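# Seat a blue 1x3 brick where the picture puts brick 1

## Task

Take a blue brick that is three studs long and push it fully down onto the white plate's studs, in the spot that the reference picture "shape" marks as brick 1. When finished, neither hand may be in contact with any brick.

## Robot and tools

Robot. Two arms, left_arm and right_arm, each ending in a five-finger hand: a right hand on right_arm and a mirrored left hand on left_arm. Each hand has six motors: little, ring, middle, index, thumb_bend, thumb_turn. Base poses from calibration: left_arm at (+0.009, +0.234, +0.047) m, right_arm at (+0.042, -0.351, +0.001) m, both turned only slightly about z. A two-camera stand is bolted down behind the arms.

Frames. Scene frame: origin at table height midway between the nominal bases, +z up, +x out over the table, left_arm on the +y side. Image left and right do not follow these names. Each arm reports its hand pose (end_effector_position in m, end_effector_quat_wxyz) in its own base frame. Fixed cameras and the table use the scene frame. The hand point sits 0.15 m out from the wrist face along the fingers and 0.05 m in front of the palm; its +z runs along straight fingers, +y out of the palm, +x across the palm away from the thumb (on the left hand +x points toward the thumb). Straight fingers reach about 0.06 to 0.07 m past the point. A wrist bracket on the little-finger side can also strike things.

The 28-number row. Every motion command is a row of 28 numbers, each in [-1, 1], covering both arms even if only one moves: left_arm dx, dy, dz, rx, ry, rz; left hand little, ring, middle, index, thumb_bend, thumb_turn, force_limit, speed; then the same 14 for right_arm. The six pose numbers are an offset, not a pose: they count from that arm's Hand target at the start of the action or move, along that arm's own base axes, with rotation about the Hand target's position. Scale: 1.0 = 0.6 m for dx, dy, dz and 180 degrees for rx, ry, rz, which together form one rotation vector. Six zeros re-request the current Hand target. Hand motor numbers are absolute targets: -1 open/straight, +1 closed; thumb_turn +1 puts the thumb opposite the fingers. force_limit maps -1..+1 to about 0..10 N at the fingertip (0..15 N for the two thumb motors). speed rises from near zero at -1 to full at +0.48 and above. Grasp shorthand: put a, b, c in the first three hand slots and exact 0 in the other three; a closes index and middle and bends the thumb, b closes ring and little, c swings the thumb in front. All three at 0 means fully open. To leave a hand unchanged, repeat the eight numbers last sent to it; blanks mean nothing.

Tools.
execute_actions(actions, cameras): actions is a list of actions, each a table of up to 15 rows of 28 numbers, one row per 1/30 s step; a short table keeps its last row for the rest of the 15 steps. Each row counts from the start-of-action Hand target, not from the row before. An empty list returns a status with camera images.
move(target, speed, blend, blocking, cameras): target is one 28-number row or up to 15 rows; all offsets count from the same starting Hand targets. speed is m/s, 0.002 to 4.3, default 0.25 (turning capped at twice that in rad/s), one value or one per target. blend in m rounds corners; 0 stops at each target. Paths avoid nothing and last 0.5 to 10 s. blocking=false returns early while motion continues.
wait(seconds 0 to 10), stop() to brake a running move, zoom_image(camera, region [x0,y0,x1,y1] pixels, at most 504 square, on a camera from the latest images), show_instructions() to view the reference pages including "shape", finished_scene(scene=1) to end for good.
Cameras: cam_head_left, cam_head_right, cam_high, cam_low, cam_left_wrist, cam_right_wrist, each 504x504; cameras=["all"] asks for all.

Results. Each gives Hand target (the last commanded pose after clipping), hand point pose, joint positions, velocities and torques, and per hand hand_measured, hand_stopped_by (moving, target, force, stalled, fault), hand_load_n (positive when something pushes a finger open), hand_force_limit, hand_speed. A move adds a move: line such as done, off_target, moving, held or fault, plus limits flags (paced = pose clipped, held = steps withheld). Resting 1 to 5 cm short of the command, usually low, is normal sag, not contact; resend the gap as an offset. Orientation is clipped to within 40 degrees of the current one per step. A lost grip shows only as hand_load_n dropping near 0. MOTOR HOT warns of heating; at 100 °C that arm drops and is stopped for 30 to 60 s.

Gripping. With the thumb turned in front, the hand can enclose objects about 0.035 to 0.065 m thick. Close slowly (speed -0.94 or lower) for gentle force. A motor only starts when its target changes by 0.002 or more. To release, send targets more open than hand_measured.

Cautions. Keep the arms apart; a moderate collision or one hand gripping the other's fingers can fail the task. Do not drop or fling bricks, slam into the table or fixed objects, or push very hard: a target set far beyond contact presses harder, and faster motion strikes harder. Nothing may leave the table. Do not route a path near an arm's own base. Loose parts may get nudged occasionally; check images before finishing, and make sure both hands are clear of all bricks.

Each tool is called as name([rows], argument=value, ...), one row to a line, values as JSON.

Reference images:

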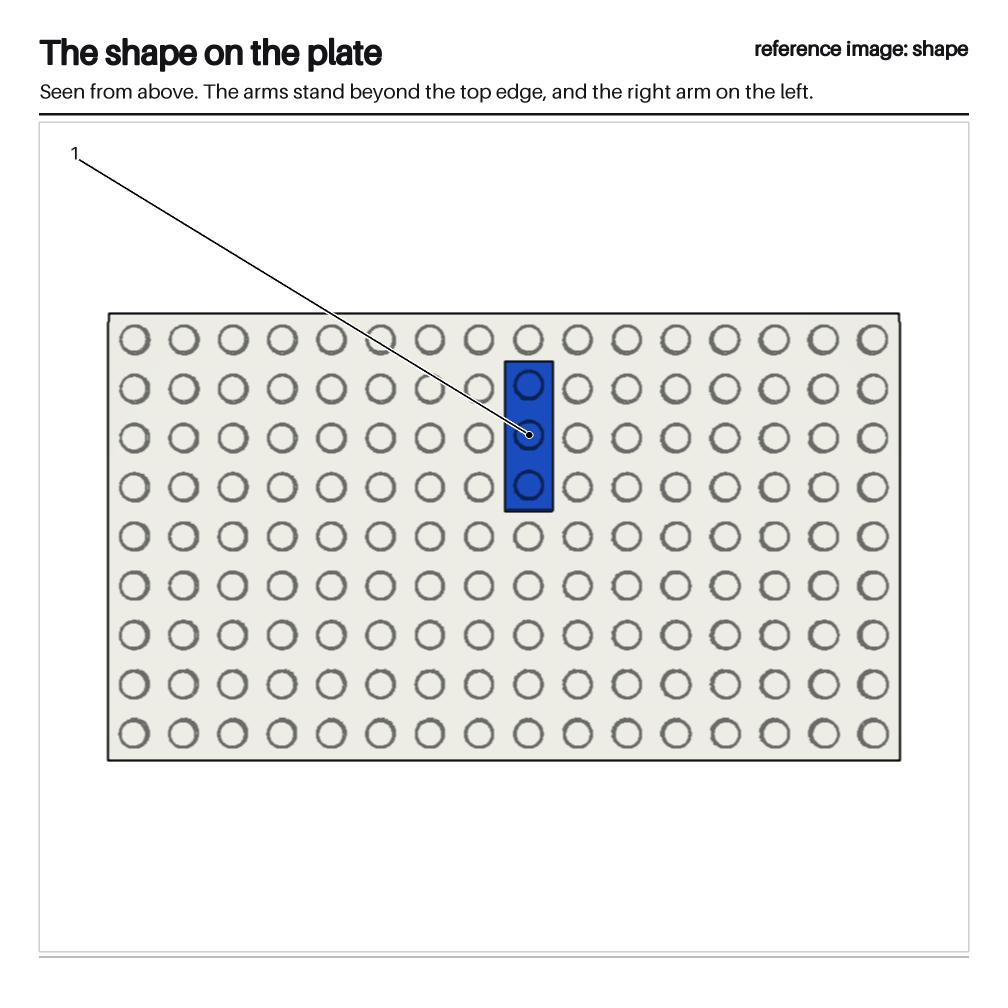

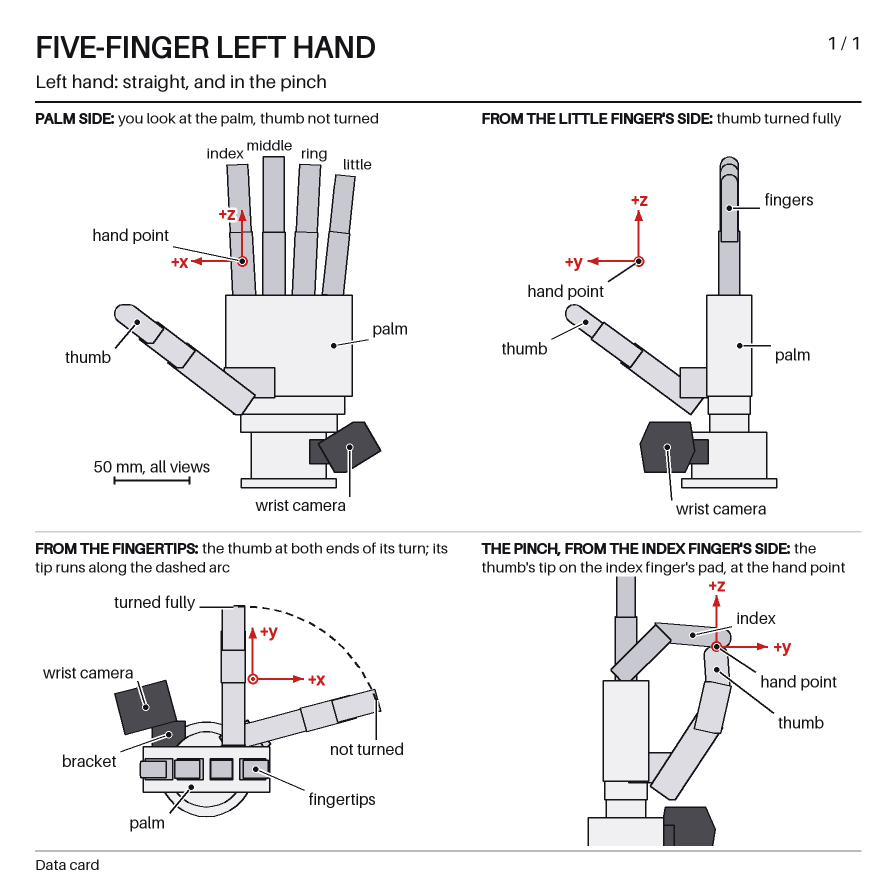

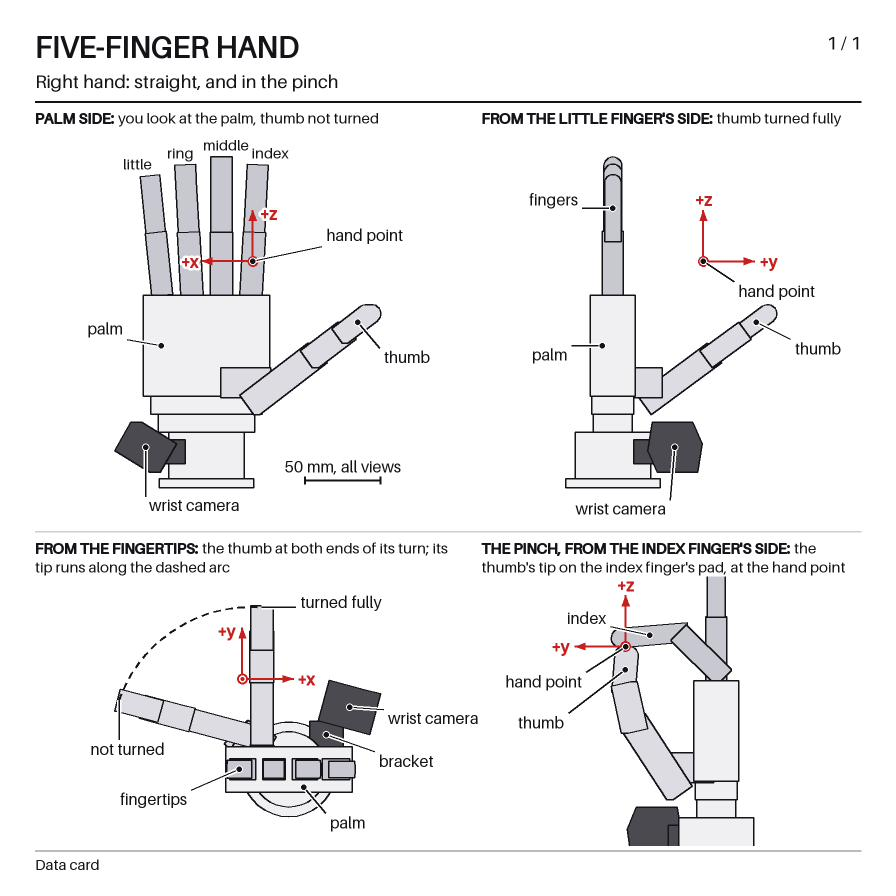

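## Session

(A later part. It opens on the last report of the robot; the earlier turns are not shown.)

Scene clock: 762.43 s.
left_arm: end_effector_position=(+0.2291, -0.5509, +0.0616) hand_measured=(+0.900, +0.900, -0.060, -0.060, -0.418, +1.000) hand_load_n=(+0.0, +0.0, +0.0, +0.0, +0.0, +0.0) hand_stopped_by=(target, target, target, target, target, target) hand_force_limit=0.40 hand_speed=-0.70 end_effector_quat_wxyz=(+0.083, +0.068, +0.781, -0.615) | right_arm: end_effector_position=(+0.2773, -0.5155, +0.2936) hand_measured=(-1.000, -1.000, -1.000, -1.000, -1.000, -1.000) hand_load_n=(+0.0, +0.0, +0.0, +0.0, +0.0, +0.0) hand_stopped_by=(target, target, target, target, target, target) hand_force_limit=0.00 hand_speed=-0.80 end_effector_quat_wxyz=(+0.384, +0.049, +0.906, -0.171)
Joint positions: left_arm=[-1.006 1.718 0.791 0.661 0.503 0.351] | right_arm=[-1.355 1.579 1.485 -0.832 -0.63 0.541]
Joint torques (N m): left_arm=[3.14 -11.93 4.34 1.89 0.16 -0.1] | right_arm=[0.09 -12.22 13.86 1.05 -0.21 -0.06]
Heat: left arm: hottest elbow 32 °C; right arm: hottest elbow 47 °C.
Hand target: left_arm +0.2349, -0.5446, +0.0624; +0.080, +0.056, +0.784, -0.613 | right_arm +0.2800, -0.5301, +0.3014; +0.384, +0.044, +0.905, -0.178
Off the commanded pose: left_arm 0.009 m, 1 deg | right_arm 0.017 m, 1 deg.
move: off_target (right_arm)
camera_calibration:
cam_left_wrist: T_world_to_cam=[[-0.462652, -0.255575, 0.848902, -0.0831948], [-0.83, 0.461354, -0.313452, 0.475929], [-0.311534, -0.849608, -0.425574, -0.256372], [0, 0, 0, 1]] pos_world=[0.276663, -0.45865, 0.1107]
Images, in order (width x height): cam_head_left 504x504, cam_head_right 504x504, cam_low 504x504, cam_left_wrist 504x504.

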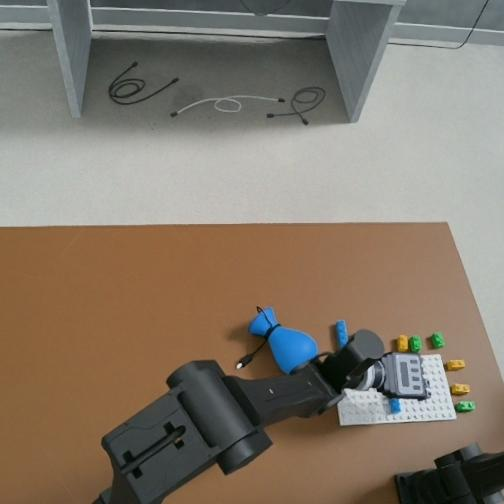

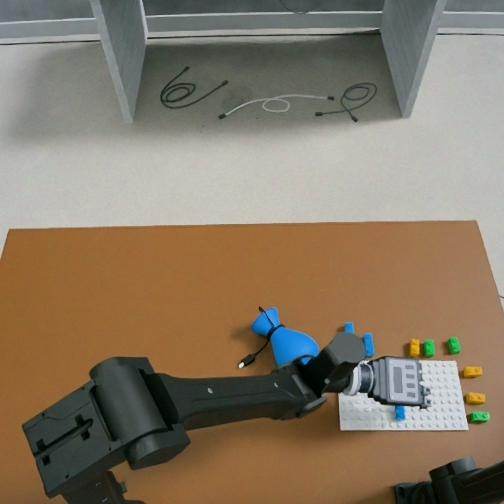

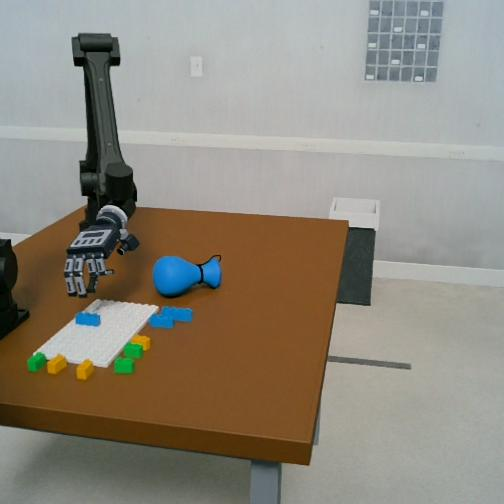

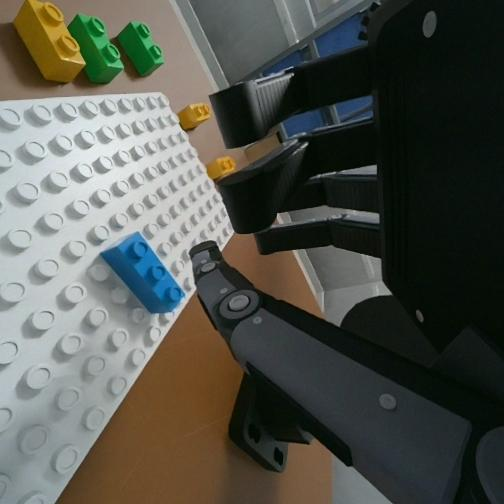

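move(target=[-0.06,0.2,0.06,0,0,0,1.0,1.0,1.0,1.0,-1.0,-1.0,0.4,0.2,0,0,0,0,0,0,-1,-1,-1,-1,-1,-1,0.0,-0.8], speed=0.2, cameras=["cam_low","cam_left_wrist","cam_head_left","cam_head_right"])

zoom_image(camera="cam_head_right", region=[370, 370, 430, 430])

zoom_image(camera="cam_head_left", region=[360, 370, 430, 440])

zoom_image(camera="cam_left_wrist", region=[0, 100, 300, 400])

Scene clock: 775.30 s.
left_arm: end_effector_position=(+0.1940, -0.4302, +0.0983) hand_measured=(+1.000, +1.000, +1.000, +1.000, -1.000, -1.000) hand_load_n=(+0.0, +0.0, +0.0, +0.5, +0.0, +0.0) hand_stopped_by=(target, target, target, target, target, target) hand_force_limit=0.40 hand_speed=0.20 end_effector_quat_wxyz=(+0.074, +0.056, +0.782, -0.616) | right_arm: end_effector_position=(+0.2773, -0.5155, +0.2936) hand_measured=(-1.000, -1.000, -1.000, -1.000, -1.000, -1.000) hand_load_n=(+0.0, +0.0, +0.0, +0.0, +0.0, +0.0) hand_stopped_by=(target, target, target, target, target, target) hand_force_limit=0.00 hand_speed=-0.80 end_effector_quat_wxyz=(+0.384, +0.049, +0.906, -0.171)
Joint positions: left_arm=[-0.894 1.349 0.495 0.571 0.609 0.357] | right_arm=[-1.355 1.579 1.485 -0.832 -0.63 0.541]
Joint torques (N m): left_arm=[2.78 -7.65 5 1.5 0.18 0.27] | right_arm=[0.03 -11.99 13.86 1.02 -0.22 -0.07]
Heat: left arm: hottest elbow 33 °C; right arm: hottest elbow 47 °C.
Hand target: left_arm +0.1990, -0.4246, +0.0983; +0.080, +0.056, +0.784, -0.613 | right_arm +0.2800, -0.5301, +0.3014; +0.384, +0.044, +0.905, -0.178
Off the commanded pose: left_arm 0.007 m, 1 deg | right_arm 0.017 m, 1 deg.
move: off_target (right_arm)
camera_calibration:
cam_left_wrist: T_world_to_cam=[[-0.43635, -0.257168, 0.862243, -0.106923], [-0.842387, 0.453521, -0.291037, 0.399392], [-0.316199, -0.853337, -0.414529, -0.150842], [0, 0, 0, 1]] pos_world=[0.24209, -0.337348, 0.145903]
Images, in order (width x height): cam_head_left 504x504, cam_head_right 504x504, cam_low 504x504, cam_left_wrist 504x504.

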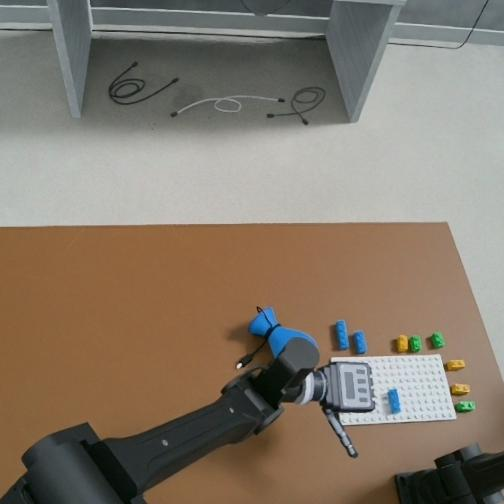

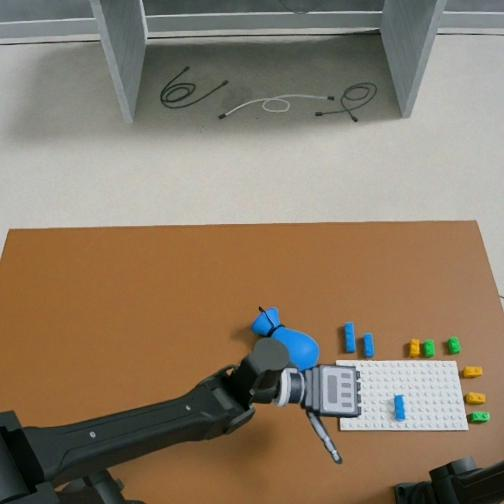

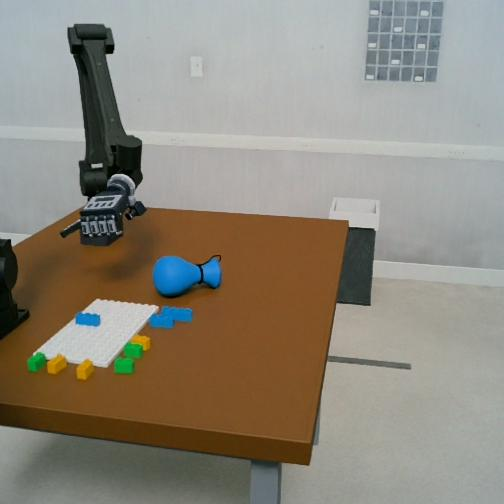

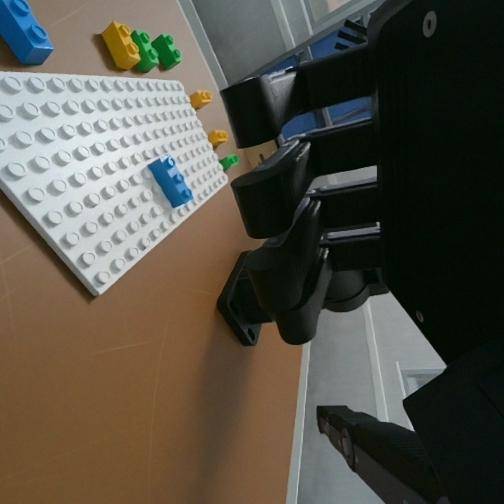

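Scaled by 8.400 from the camera's 504x504 image, which has a finer 720x720 frame.

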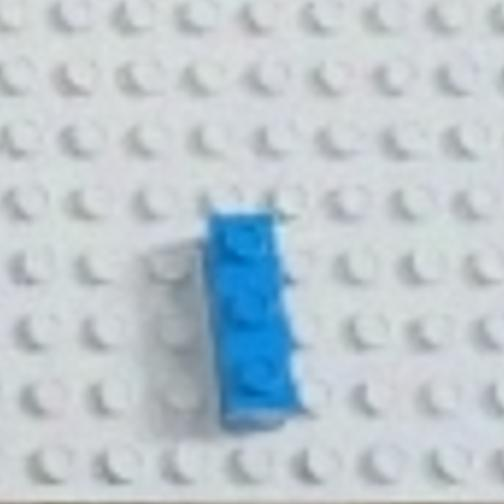

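Scaled by 7.200 from the camera's 504x504 image, which has a finer 720x720 frame.

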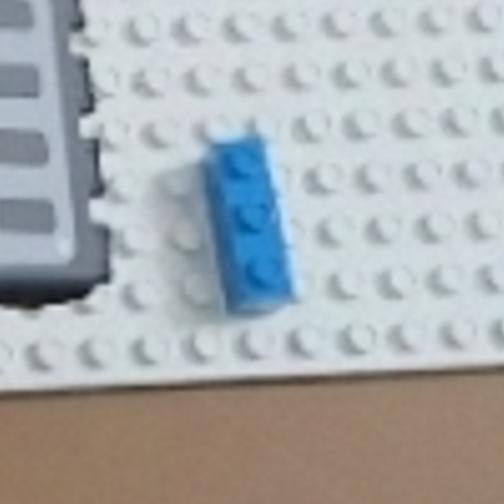

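Scaled by 1.680 from the camera's 504x504 image, which has a finer 720x720 frame.

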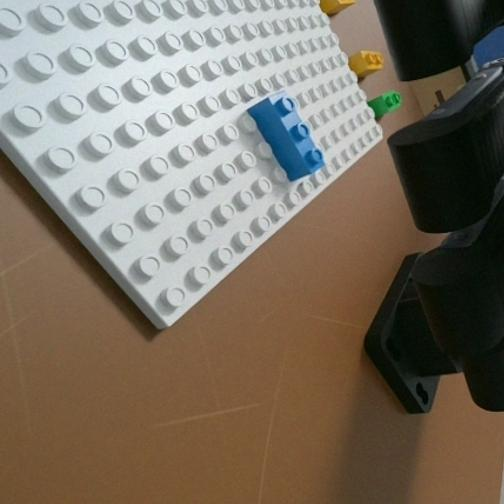

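zoom_image(camera="cam_head_right", region=[382, 386, 418, 422])

zoom_image(camera="cam_head_left", region=[376, 380, 412, 416])

zoom_image(camera="cam_left_wrist", region=[120, 140, 204, 224])

zoom_image(camera="cam_low", region=[70, 300, 106, 336])

Scaled by 14.000 from the camera's 504x504 image, which has a finer 720x720 frame.

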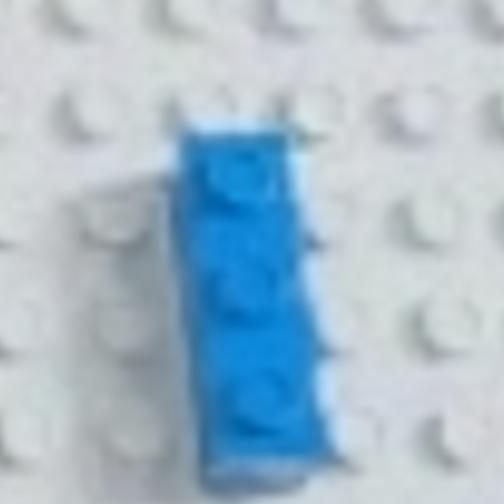

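Scaled by 14.000 from the camera's 504x504 image, which has a finer 720x720 frame.

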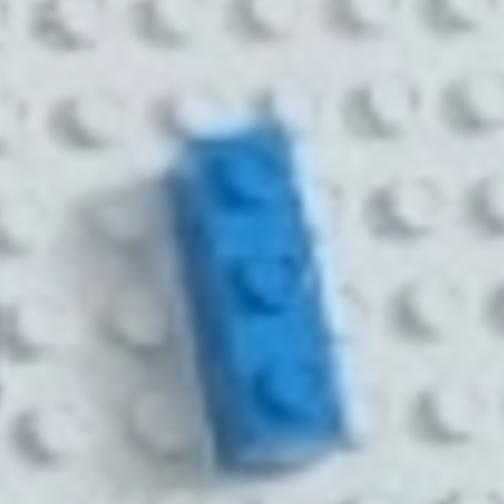

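Scaled by 6.000 from the camera's 504x504 image, which has a finer 720x720 frame.

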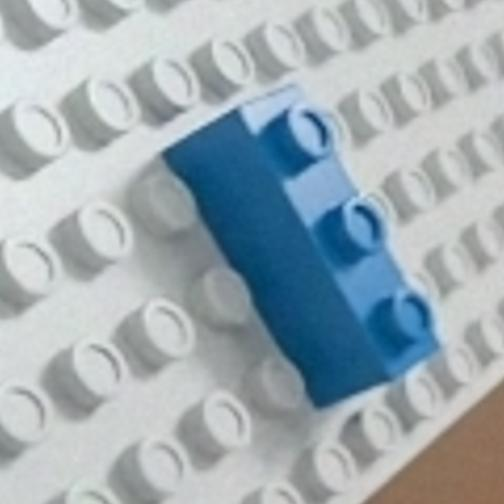

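Scaled by 14.000 from the camera's 504x504 image, which has a finer 720x720 frame.

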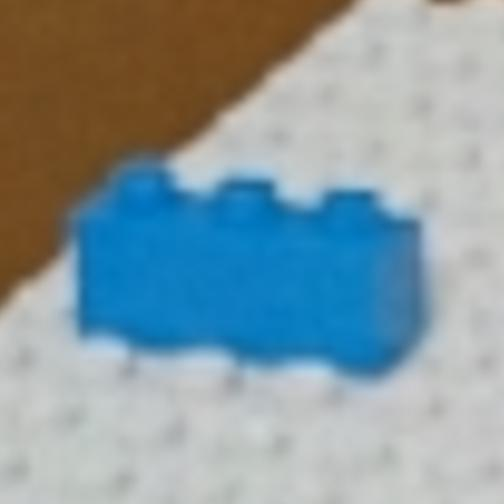

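zoom_image(camera="cam_left_wrist", region=[138, 155, 180, 197])

zoom_image(camera="cam_left_wrist", region=[150, 175, 192, 217])

Scaled by 12.000 from the camera's 504x504 image, which has a finer 720x720 frame.

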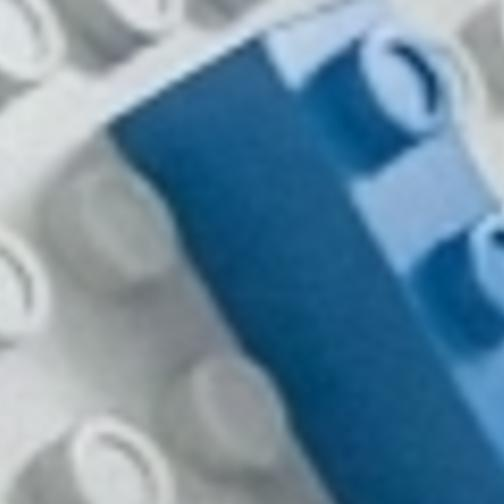

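Scaled by 12.000 from the camera's 504x504 image, which has a finer 720x720 frame.

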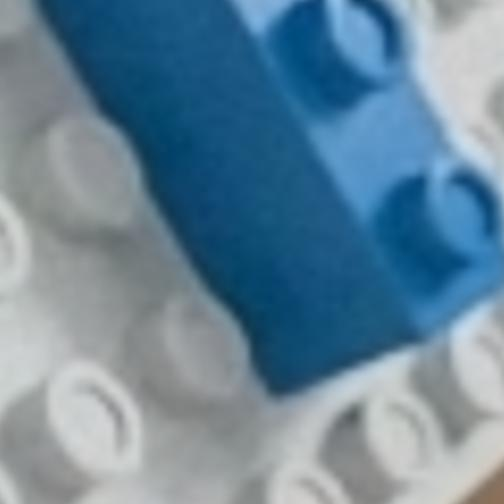

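wait(seconds=0, cameras=["cam_right_wrist","cam_high","cam_left_wrist"])

Scene clock: 794.93 s.
left_arm: end_effector_position=(+0.1940, -0.4302, +0.0983) hand_measured=(+1.000, +1.000, +1.000, +1.000, -1.000, -1.000) hand_load_n=(+0.0, +0.0, +0.0, +0.0, +0.0, +0.0) hand_stopped_by=(target, target, target, target, target, target) hand_force_limit=0.40 hand_speed=0.20 end_effector_quat_wxyz=(+0.074, +0.056, +0.782, -0.616) | right_arm: end_effector_position=(+0.2773, -0.5155, +0.2936) hand_measured=(-1.000, -1.000, -1.000, -1.000, -1.000, -1.000) hand_load_n=(+0.0, +0.0, +0.0, +0.0, +0.0, +0.0) hand_stopped_by=(target, target, target, target, target, target) hand_force_limit=0.00 hand_speed=-0.80 end_effector_quat_wxyz=(+0.384, +0.049, +0.906, -0.171)
Joint positions: left_arm=[-0.894 1.349 0.495 0.571 0.609 0.357] | right_arm=[-1.355 1.579 1.485 -0.832 -0.63 0.541]
Joint torques (N m): left_arm=[2.73 -8.12 5 1.52 0.22 0.21] | right_arm=[-0.03 -12.04 13.86 0.94 -0.22 -0.07]
Heat: left arm: hottest elbow 33 °C; right arm: hottest elbow 47 °C.
Hand target: left_arm +0.1990, -0.4246, +0.0983; +0.080, +0.056, +0.784, -0.613 | right_arm +0.2800, -0.5301, +0.3014; +0.384, +0.044, +0.905, -0.178
Off the commanded pose: left_arm 0.007 m, 1 deg | right_arm 0.017 m, 1 deg.
camera_calibration:
cam_left_wrist: T_world_to_cam=[[-0.436676, -0.257129, 0.86209, -0.106809], [-0.842242, 0.453602, -0.29133, 0.399426], [-0.316136, -0.853305, -0.414642, -0.15083], [0, 0, 0, 1]] pos_world=[0.24209, -0.337348, 0.145903]
cam_right_wrist: T_world_to_cam=[[0.035497, 0.867824, -0.495602, 0.58656], [0.268794, 0.469349, 0.841107, -0.0808604], [0.962543, -0.163072, -0.216606, -0.174625], [0, 0, 0, 1]] pos_world=[0.168998, -0.499556, 0.320888]
Images, in order (width x height): cam_high 504x504, cam_left_wrist 504x504, cam_right_wrist 504x504.

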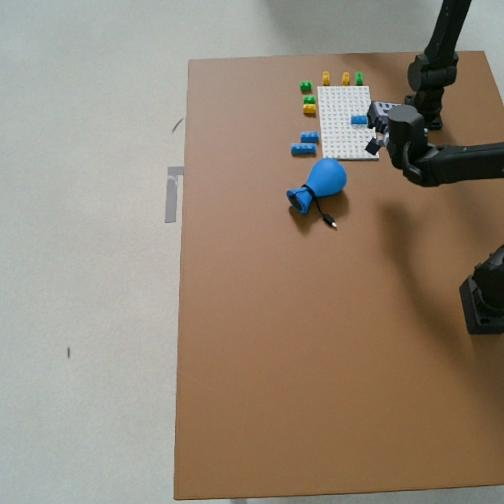

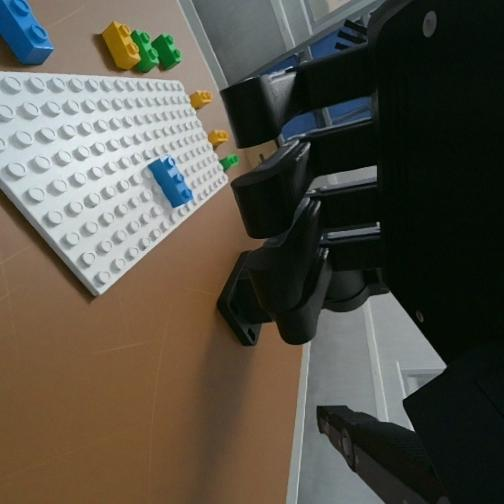

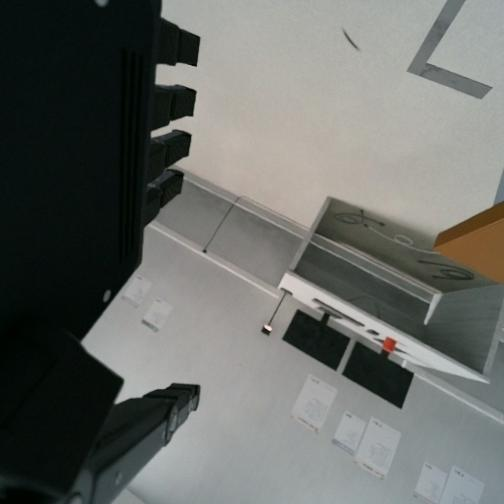

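zoom_image(camera="cam_high", region=[342, 102, 378, 138])

zoom_image(camera="cam_left_wrist", region=[135, 150, 205, 220])

Scaled by 14.000 from the camera's 504x504 image, which has a finer 720x720 frame.

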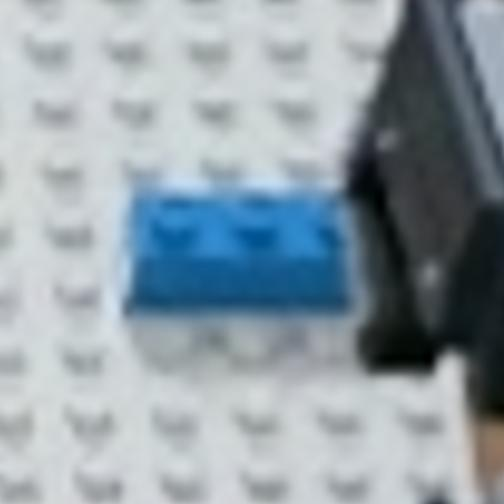

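Scaled by 7.200 from the camera's 504x504 image, which has a finer 720x720 frame.

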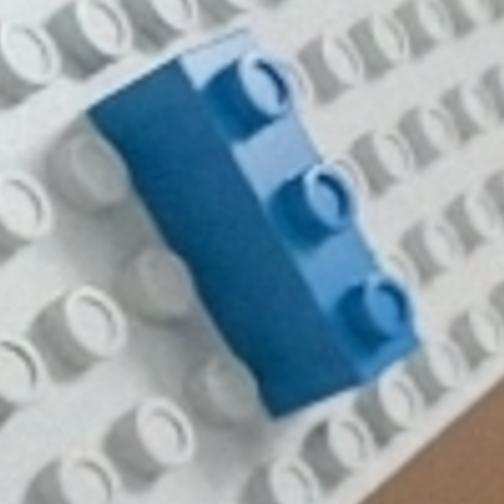

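move(target=[0.055,-0.22,-0.065,0.0367,0.0641,0.0094,1.0,1.0,1.0,1.0,-1.0,-1.0,0.4,0.2,0,0,0,0,0,0,-1,-1,-1,-1,-1,-1,0.0,-0.8], speed=0.15, cameras=["cam_low","cam_left_wrist","cam_head_left","cam_head_right"])

zoom_image(camera="cam_low", region=[50, 230, 140, 320])

zoom_image(camera="cam_left_wrist", region=[50, 180, 350, 400])

Scene clock: 809.77 s.
left_arm: end_effector_position=(+0.2334, -0.5419, +0.0577) hand_measured=(+1.000, +1.000, +1.000, +1.000, -1.000, -1.000) hand_load_n=(+0.0, +0.0, +0.0, +0.0, +0.5, +0.0) hand_stopped_by=(target, target, target, target, target, target) hand_force_limit=0.40 hand_speed=0.20 end_effector_quat_wxyz=(+0.014, -0.012, +0.822, -0.569) | right_arm: end_effector_position=(+0.2773, -0.5155, +0.2936) hand_measured=(-1.000, -1.000, -1.000, -1.000, -1.000, -1.000) hand_load_n=(+0.0, +0.0, +0.0, +0.0, +0.0, +0.0) hand_stopped_by=(target, target, target, target, target, target) hand_force_limit=0.00 hand_speed=-0.80 end_effector_quat_wxyz=(+0.384, +0.049, +0.906, -0.171)
Joint positions: left_arm=[-0.975 1.697 0.856 0.423 0.516 0.227] | right_arm=[-1.355 1.579 1.485 -0.832 -0.63 0.541]
Joint torques (N m): left_arm=[0.26 -9.93 7.95 1.43 -0.07 -0.05] | right_arm=[0.26 -12.28 13.83 0.98 -0.22 -0.06]
Heat: left arm: hottest elbow 33 °C; right arm: hottest elbow 47 °C.
Hand target: left_arm +0.2320, -0.5566, +0.0593; +0.007, -0.013, +0.823, -0.568 | right_arm +0.2800, -0.5301, +0.3014; +0.384, +0.044, +0.905, -0.178
Off the commanded pose: left_arm 0.015 m, 1 deg | right_arm 0.017 m, 1 deg.
move: off_target (left_arm, right_arm)
camera_calibration:
cam_left_wrist: T_world_to_cam=[[-0.265414, -0.379633, 0.886247, -0.19106], [-0.895709, 0.437208, -0.0809649, 0.46288], [-0.356737, -0.815308, -0.456082, -0.218156], [0, 0, 0, 1]] pos_world=[0.286071, -0.452772, 0.107306]
Images, in order (width x height): cam_head_left 504x504, cam_head_right 504x504, cam_low 504x504, cam_left_wrist 504x504.

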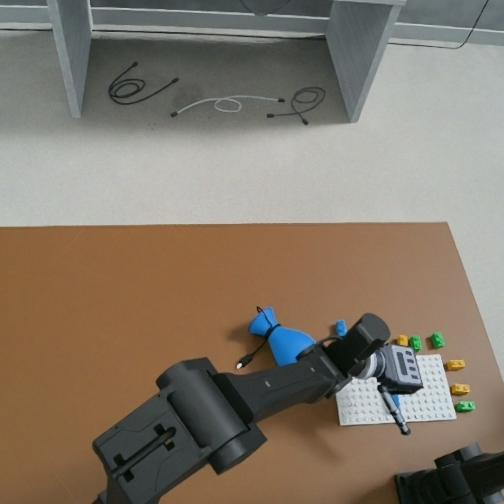

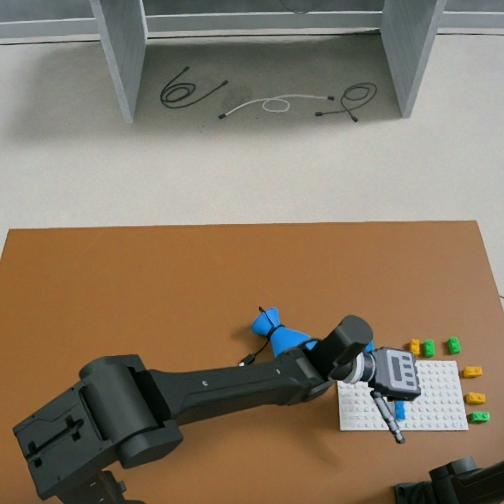

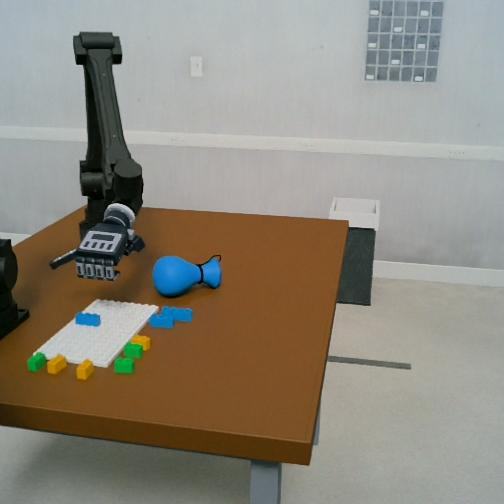

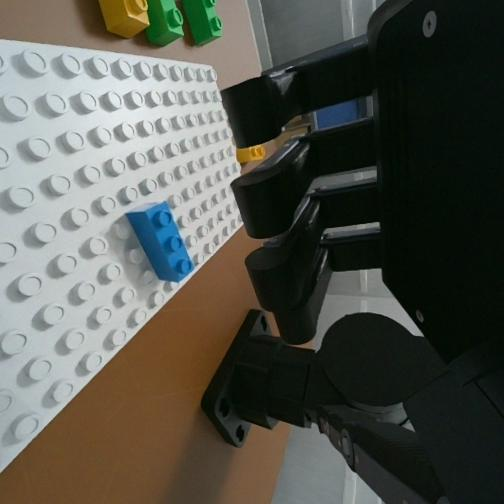

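Scaled by 5.600 from the camera's 504x504 image, which has a finer 720x720 frame.

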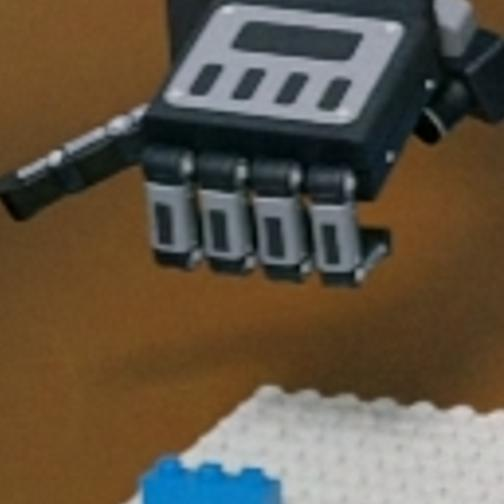

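Scaled by 1.680 from the camera's 504x504 image, which has a finer 720x720 frame.

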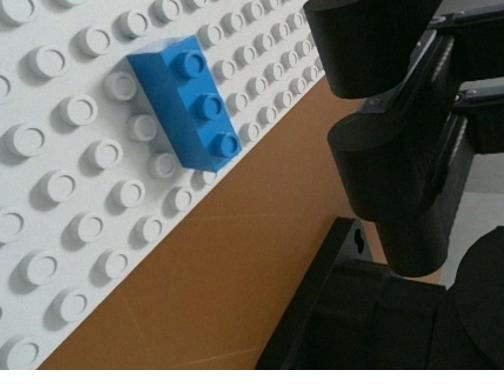

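move(target=[-0.008,-0.057,-0.03,0,0,0,1.0,1.0,1.0,1.0,-1.0,-1.0,0.4,0.2,0,0,0,0,0,0,-1,-1,-1,-1,-1,-1,0.0,-0.8], speed=0.12)

Scene clock: 813.37 s.
left_arm: end_effector_position=(+0.2251, -0.5725, +0.0349) hand_measured=(+1.000, +1.000, +1.000, +1.000, -1.000, -1.000) hand_load_n=(+0.5, +0.0, +0.0, +0.0, +0.0, +0.0) hand_stopped_by=(target, target, target, target, target, target) hand_force_limit=0.40 hand_speed=0.20 end_effector_quat_wxyz=(+0.006, -0.015, +0.830, -0.557) | right_arm: end_effector_position=(+0.2773, -0.5155, +0.2936) hand_measured=(-1.000, -1.000, -1.000, -1.000, -1.000, -1.000) hand_load_n=(+0.0, +0.0, +0.0, +0.0, +0.0, +0.0) hand_stopped_by=(target, target, target, target, target, target) hand_force_limit=0.00 hand_speed=-0.80 end_effector_quat_wxyz=(+0.384, +0.049, +0.906, -0.171)
Joint positions: left_arm=[-1.024 1.787 0.925 0.422 0.475 0.206] | right_arm=[-1.355 1.579 1.485 -0.832 -0.63 0.541]
Joint torques (N m): left_arm=[0.85 -10.81 7.71 2.82 -0.06 -0.04] | right_arm=[-0.03 -12.22 13.93 0.98 -0.22 -0.08]
Heat: left arm: hottest elbow 34 °C; right arm: hottest elbow 47 °C.
Hand target: left_arm +0.2271, -0.5908, +0.0413; +0.007, -0.013, +0.823, -0.568 | right_arm +0.2800, -0.5301, +0.3014; +0.384, +0.044, +0.905, -0.178
Off the commanded pose: left_arm 0.019 m, 2 deg | right_arm 0.017 m, 1 deg.
move: off_target (left_arm, right_arm)

move(target=[0.003,0.055,-0.01,0,0,0,1.0,1.0,1.0,1.0,-1.0,-1.0,0.4,0.2,0,0,0,0,0,0,-1,-1,-1,-1,-1,-1,0.0,-0.8], speed=0.1, cameras=["cam_low","cam_left_wrist","cam_head_left","cam_head_right"])

zoom_image(camera="cam_low", region=[55, 265, 125, 335])

zoom_image(camera="cam_left_wrist", region=[80, 180, 300, 400])

Scene clock: 815.33 s.
left_arm: end_effector_position=(+0.2190, -0.5580, +0.0251) hand_measured=(+1.000, +1.000, +1.000, +1.000, -1.000, -1.000) hand_load_n=(+0.0, +0.0, +0.0, +0.5, +0.0, -0.5) hand_stopped_by=(target, target, target, target, target, target) hand_force_limit=0.40 hand_speed=0.20 end_effector_quat_wxyz=(-0.004, -0.013, +0.830, -0.557) | right_arm: end_effector_position=(+0.2773, -0.5155, +0.2936) hand_measured=(-1.000, -1.000, -1.000, -1.000, -1.000, -1.000) hand_load_n=(+0.0, +0.0, +0.0, +0.0, +0.0, +0.0) hand_stopped_by=(target, target, target, target, target, target) hand_force_limit=0.00 hand_speed=-0.80 end_effector_quat_wxyz=(+0.384, +0.049, +0.906, -0.171)
Joint positions: left_arm=[-1.012 1.785 0.882 0.455 0.504 0.205] | right_arm=[-1.355 1.579 1.485 -0.832 -0.63 0.541]
Joint torques (N m): left_arm=[2.96 -13.57 4.96 3 0.24 0.12] | right_arm=[0.09 -12.22 13.83 0.94 -0.23 -0.08]
Heat: left arm: hottest elbow 34 °C; right arm: hottest elbow 47 °C.
Hand target: left_arm +0.2290, -0.5577, +0.0352; +0.007, -0.013, +0.823, -0.568 | right_arm +0.2800, -0.5301, +0.3014; +0.384, +0.044, +0.905, -0.178
Off the commanded pose: left_arm 0.014 m, 2 deg | right_arm 0.017 m, 1 deg.
move: off_target (left_arm, right_arm)
camera_calibration:
cam_left_wrist: T_world_to_cam=[[-0.244165, -0.399405, 0.883662, -0.187619], [-0.889588, 0.454996, -0.0401498, 0.461967], [-0.386027, -0.795898, -0.4664, -0.233789], [0, 0, 0, 1]] pos_world=[0.274901, -0.471201, 0.0753006]
Images, in order (width x height): cam_head_left 504x504, cam_head_right 504x504, cam_low 504x504, cam_left_wrist 504x504.

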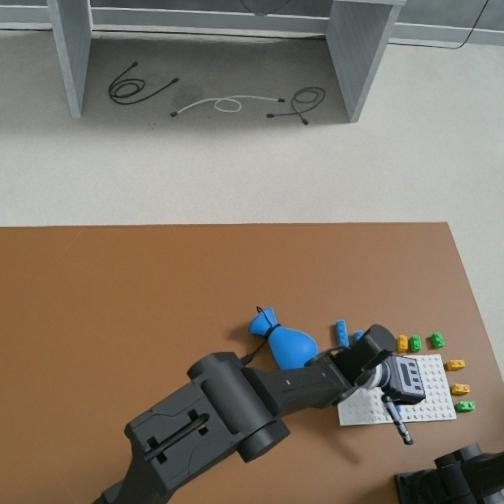

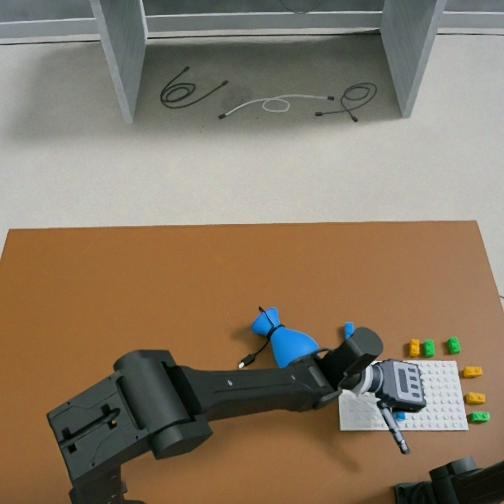

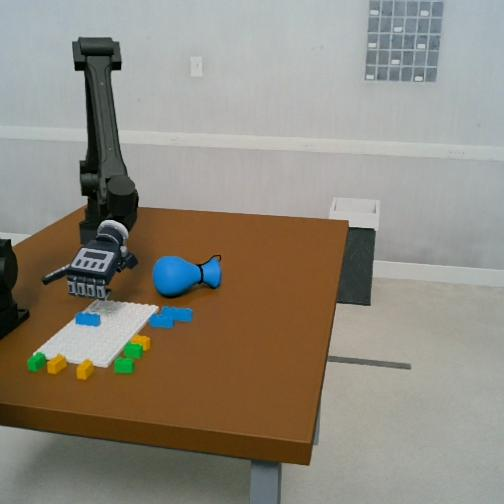

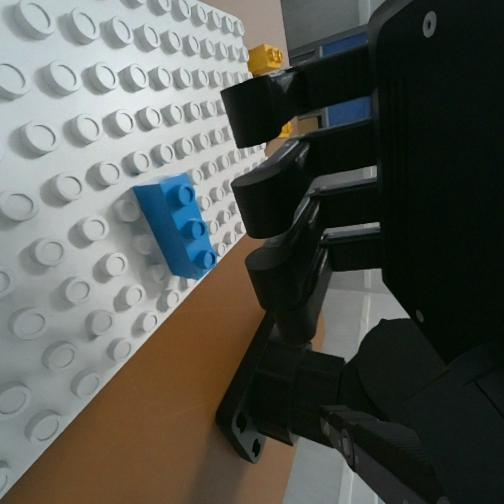

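Scaled by 7.200 from the camera's 504x504 image, which has a finer 720x720 frame.

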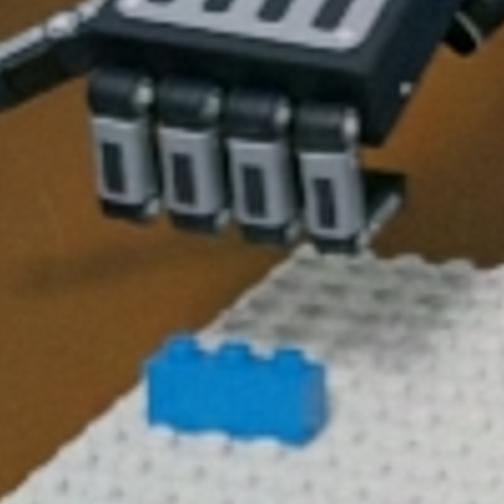

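Scaled by 2.291 from the camera's 504x504 image, which has a finer 720x720 frame.

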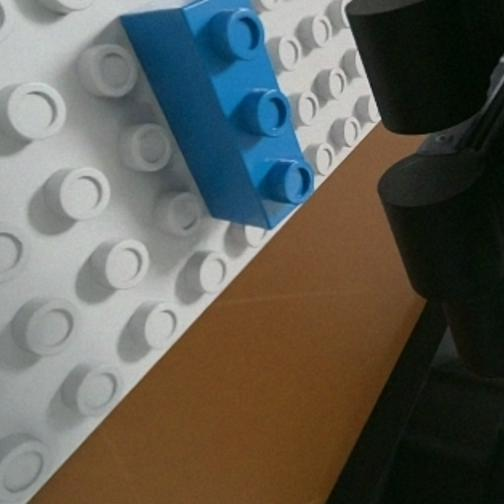

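move(target=[0.0117,-0.0433,0.008,0,0,0,1.0,1.0,1.0,1.0,-1.0,-1.0,0.4,0.2,0,0,0,0,0,0,-1,-1,-1,-1,-1,-1,0.0,-0.8], speed=0.08)

Scene clock: 817.37 s.
left_arm: end_effector_position=(+0.2306, -0.5741, +0.0420) hand_measured=(+1.000, +1.000, +1.000, +1.000, -1.000, -1.000) hand_load_n=(+0.0, +0.0, +0.5, +0.0, +0.0, -0.5) hand_stopped_by=(target, target, target, target, target, target) hand_force_limit=0.40 hand_speed=0.20 end_effector_quat_wxyz=(+0.008, -0.010, +0.821, -0.571) | right_arm: end_effector_position=(+0.2773, -0.5155, +0.2936) hand_measured=(-1.000, -1.000, -1.000, -1.000, -1.000, -1.000) hand_load_n=(+0.0, +0.0, +0.0, +0.0, +0.0, +0.0) hand_stopped_by=(target, target, target, target, target, target) hand_force_limit=0.00 hand_speed=-0.80 end_effector_quat_wxyz=(+0.384, +0.049, +0.906, -0.171)
Joint positions: left_arm=[-1.012 1.787 0.924 0.455 0.495 0.205] | right_arm=[-1.355 1.579 1.485 -0.832 -0.63 0.541]
Joint torques (N m): left_arm=[1.85 -11.81 7.49 1.4 -0.06 -0.01] | right_arm=[0.15 -12.34 13.85 0.95 -0.21 -0.08]
Heat: left arm: hottest elbow 34 °C; right arm: hottest elbow 47 °C.
Hand target: left_arm +0.2361, -0.5837, +0.0401; +0.007, -0.013, +0.823, -0.568 | right_arm +0.2800, -0.5301, +0.3014; +0.384, +0.044, +0.905, -0.178
Off the commanded pose: left_arm 0.011 m, 1 deg | right_arm 0.017 m, 1 deg.
move: off_target (left_arm, right_arm)

move(target=[-0.005,0.0167,-0.07,0,0,0,1.0,1.0,1.0,1.0,-1.0,-1.0,0.4,0.2,0,0,0,0,0,0,-1,-1,-1,-1,-1,-1,0.0,-0.8], speed=0.08, cameras=["cam_low","cam_left_wrist"])

zoom_image(camera="cam_low", region=[62, 285, 112, 335])

zoom_image(camera="cam_left_wrist", region=[80, 120, 300, 340])

Scene clock: 820.40 s.
left_arm: end_effector_position=(+0.2312, -0.5750, +0.0078) hand_measured=(+1.000, +1.000, +1.000, +1.000, -1.000, -1.000) hand_load_n=(+0.0, +0.0, +0.0, +0.0, +0.0, -0.5) hand_stopped_by=(target, target, target, target, target, target) hand_force_limit=0.40 hand_speed=0.20 end_effector_quat_wxyz=(+0.008, -0.010, +0.822, -0.569) | right_arm: end_effector_position=(+0.2773, -0.5155, +0.2936) hand_measured=(-1.000, -1.000, -1.000, -1.000, -1.000, -1.000) hand_load_n=(+0.0, +0.0, +0.0, +0.0, -0.5, +0.0) hand_stopped_by=(target, target, target, target, target, target) hand_force_limit=0.00 hand_speed=-0.80 end_effector_quat_wxyz=(+0.384, +0.049, +0.906, -0.171)
Joint positions: left_arm=[-1.012 1.867 0.917 0.538 0.495 0.205] | right_arm=[-1.355 1.579 1.485 -0.832 -0.63 0.541]
Joint torques (N m): left_arm=[2.26 -11.4 4.49 3.06 0.17 0.05] | right_arm=[0.15 -12.4 13.85 0.95 -0.21 -0.07]
Heat: left arm: hottest elbow 34 °C; right arm: hottest elbow 47 °C.
Hand target: left_arm +0.2331, -0.5737, -0.0018; +0.007, -0.013, +0.823, -0.568 | right_arm +0.2800, -0.5301, +0.3014; +0.384, +0.044, +0.905, -0.178
Off the commanded pose: left_arm 0.010 m, 0 deg | right_arm 0.017 m, 1 deg.
move: off_target (right_arm)
camera_calibration:
cam_left_wrist: T_world_to_cam=[[-0.261001, -0.375414, 0.889349, -0.158652], [-0.891752, 0.446565, -0.0732011, 0.475753], [-0.369672, -0.812184, -0.45133, -0.263925], [0, 0, 0, 1]] pos_world=[0.28528, -0.486371, 0.0568051]
Images, in order (width x height): cam_low 504x504, cam_left_wrist 504x504.

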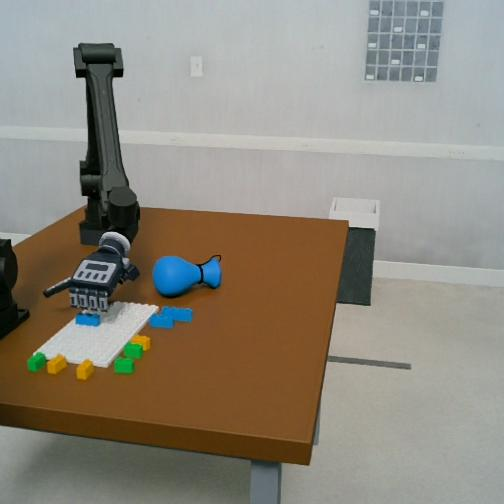

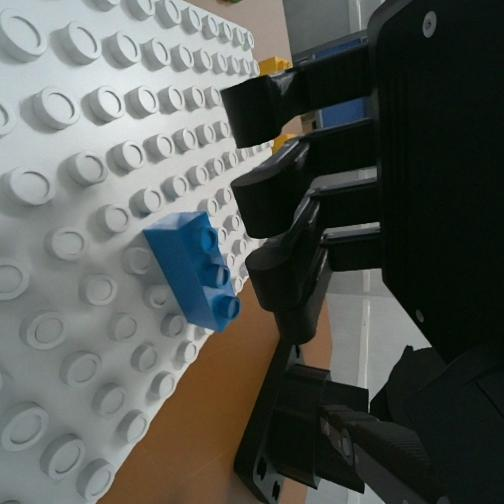

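Scaled by 10.080 from the camera's 504x504 image, which has a finer 720x720 frame.

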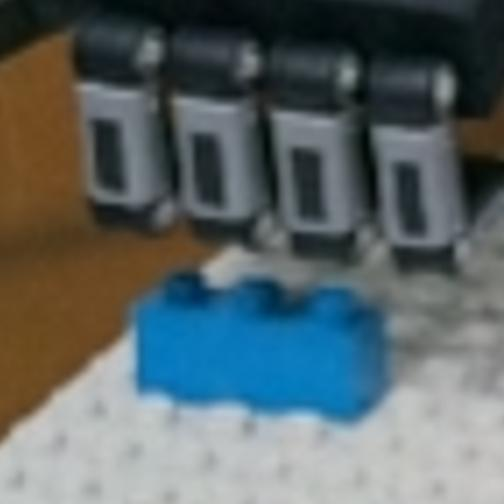

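Scaled by 2.291 from the camera's 504x504 image, which has a finer 720x720 frame.

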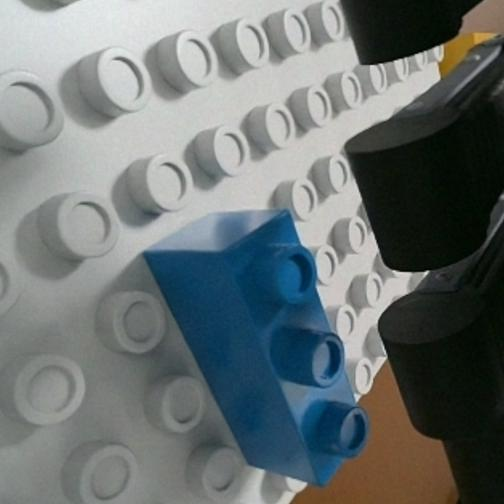

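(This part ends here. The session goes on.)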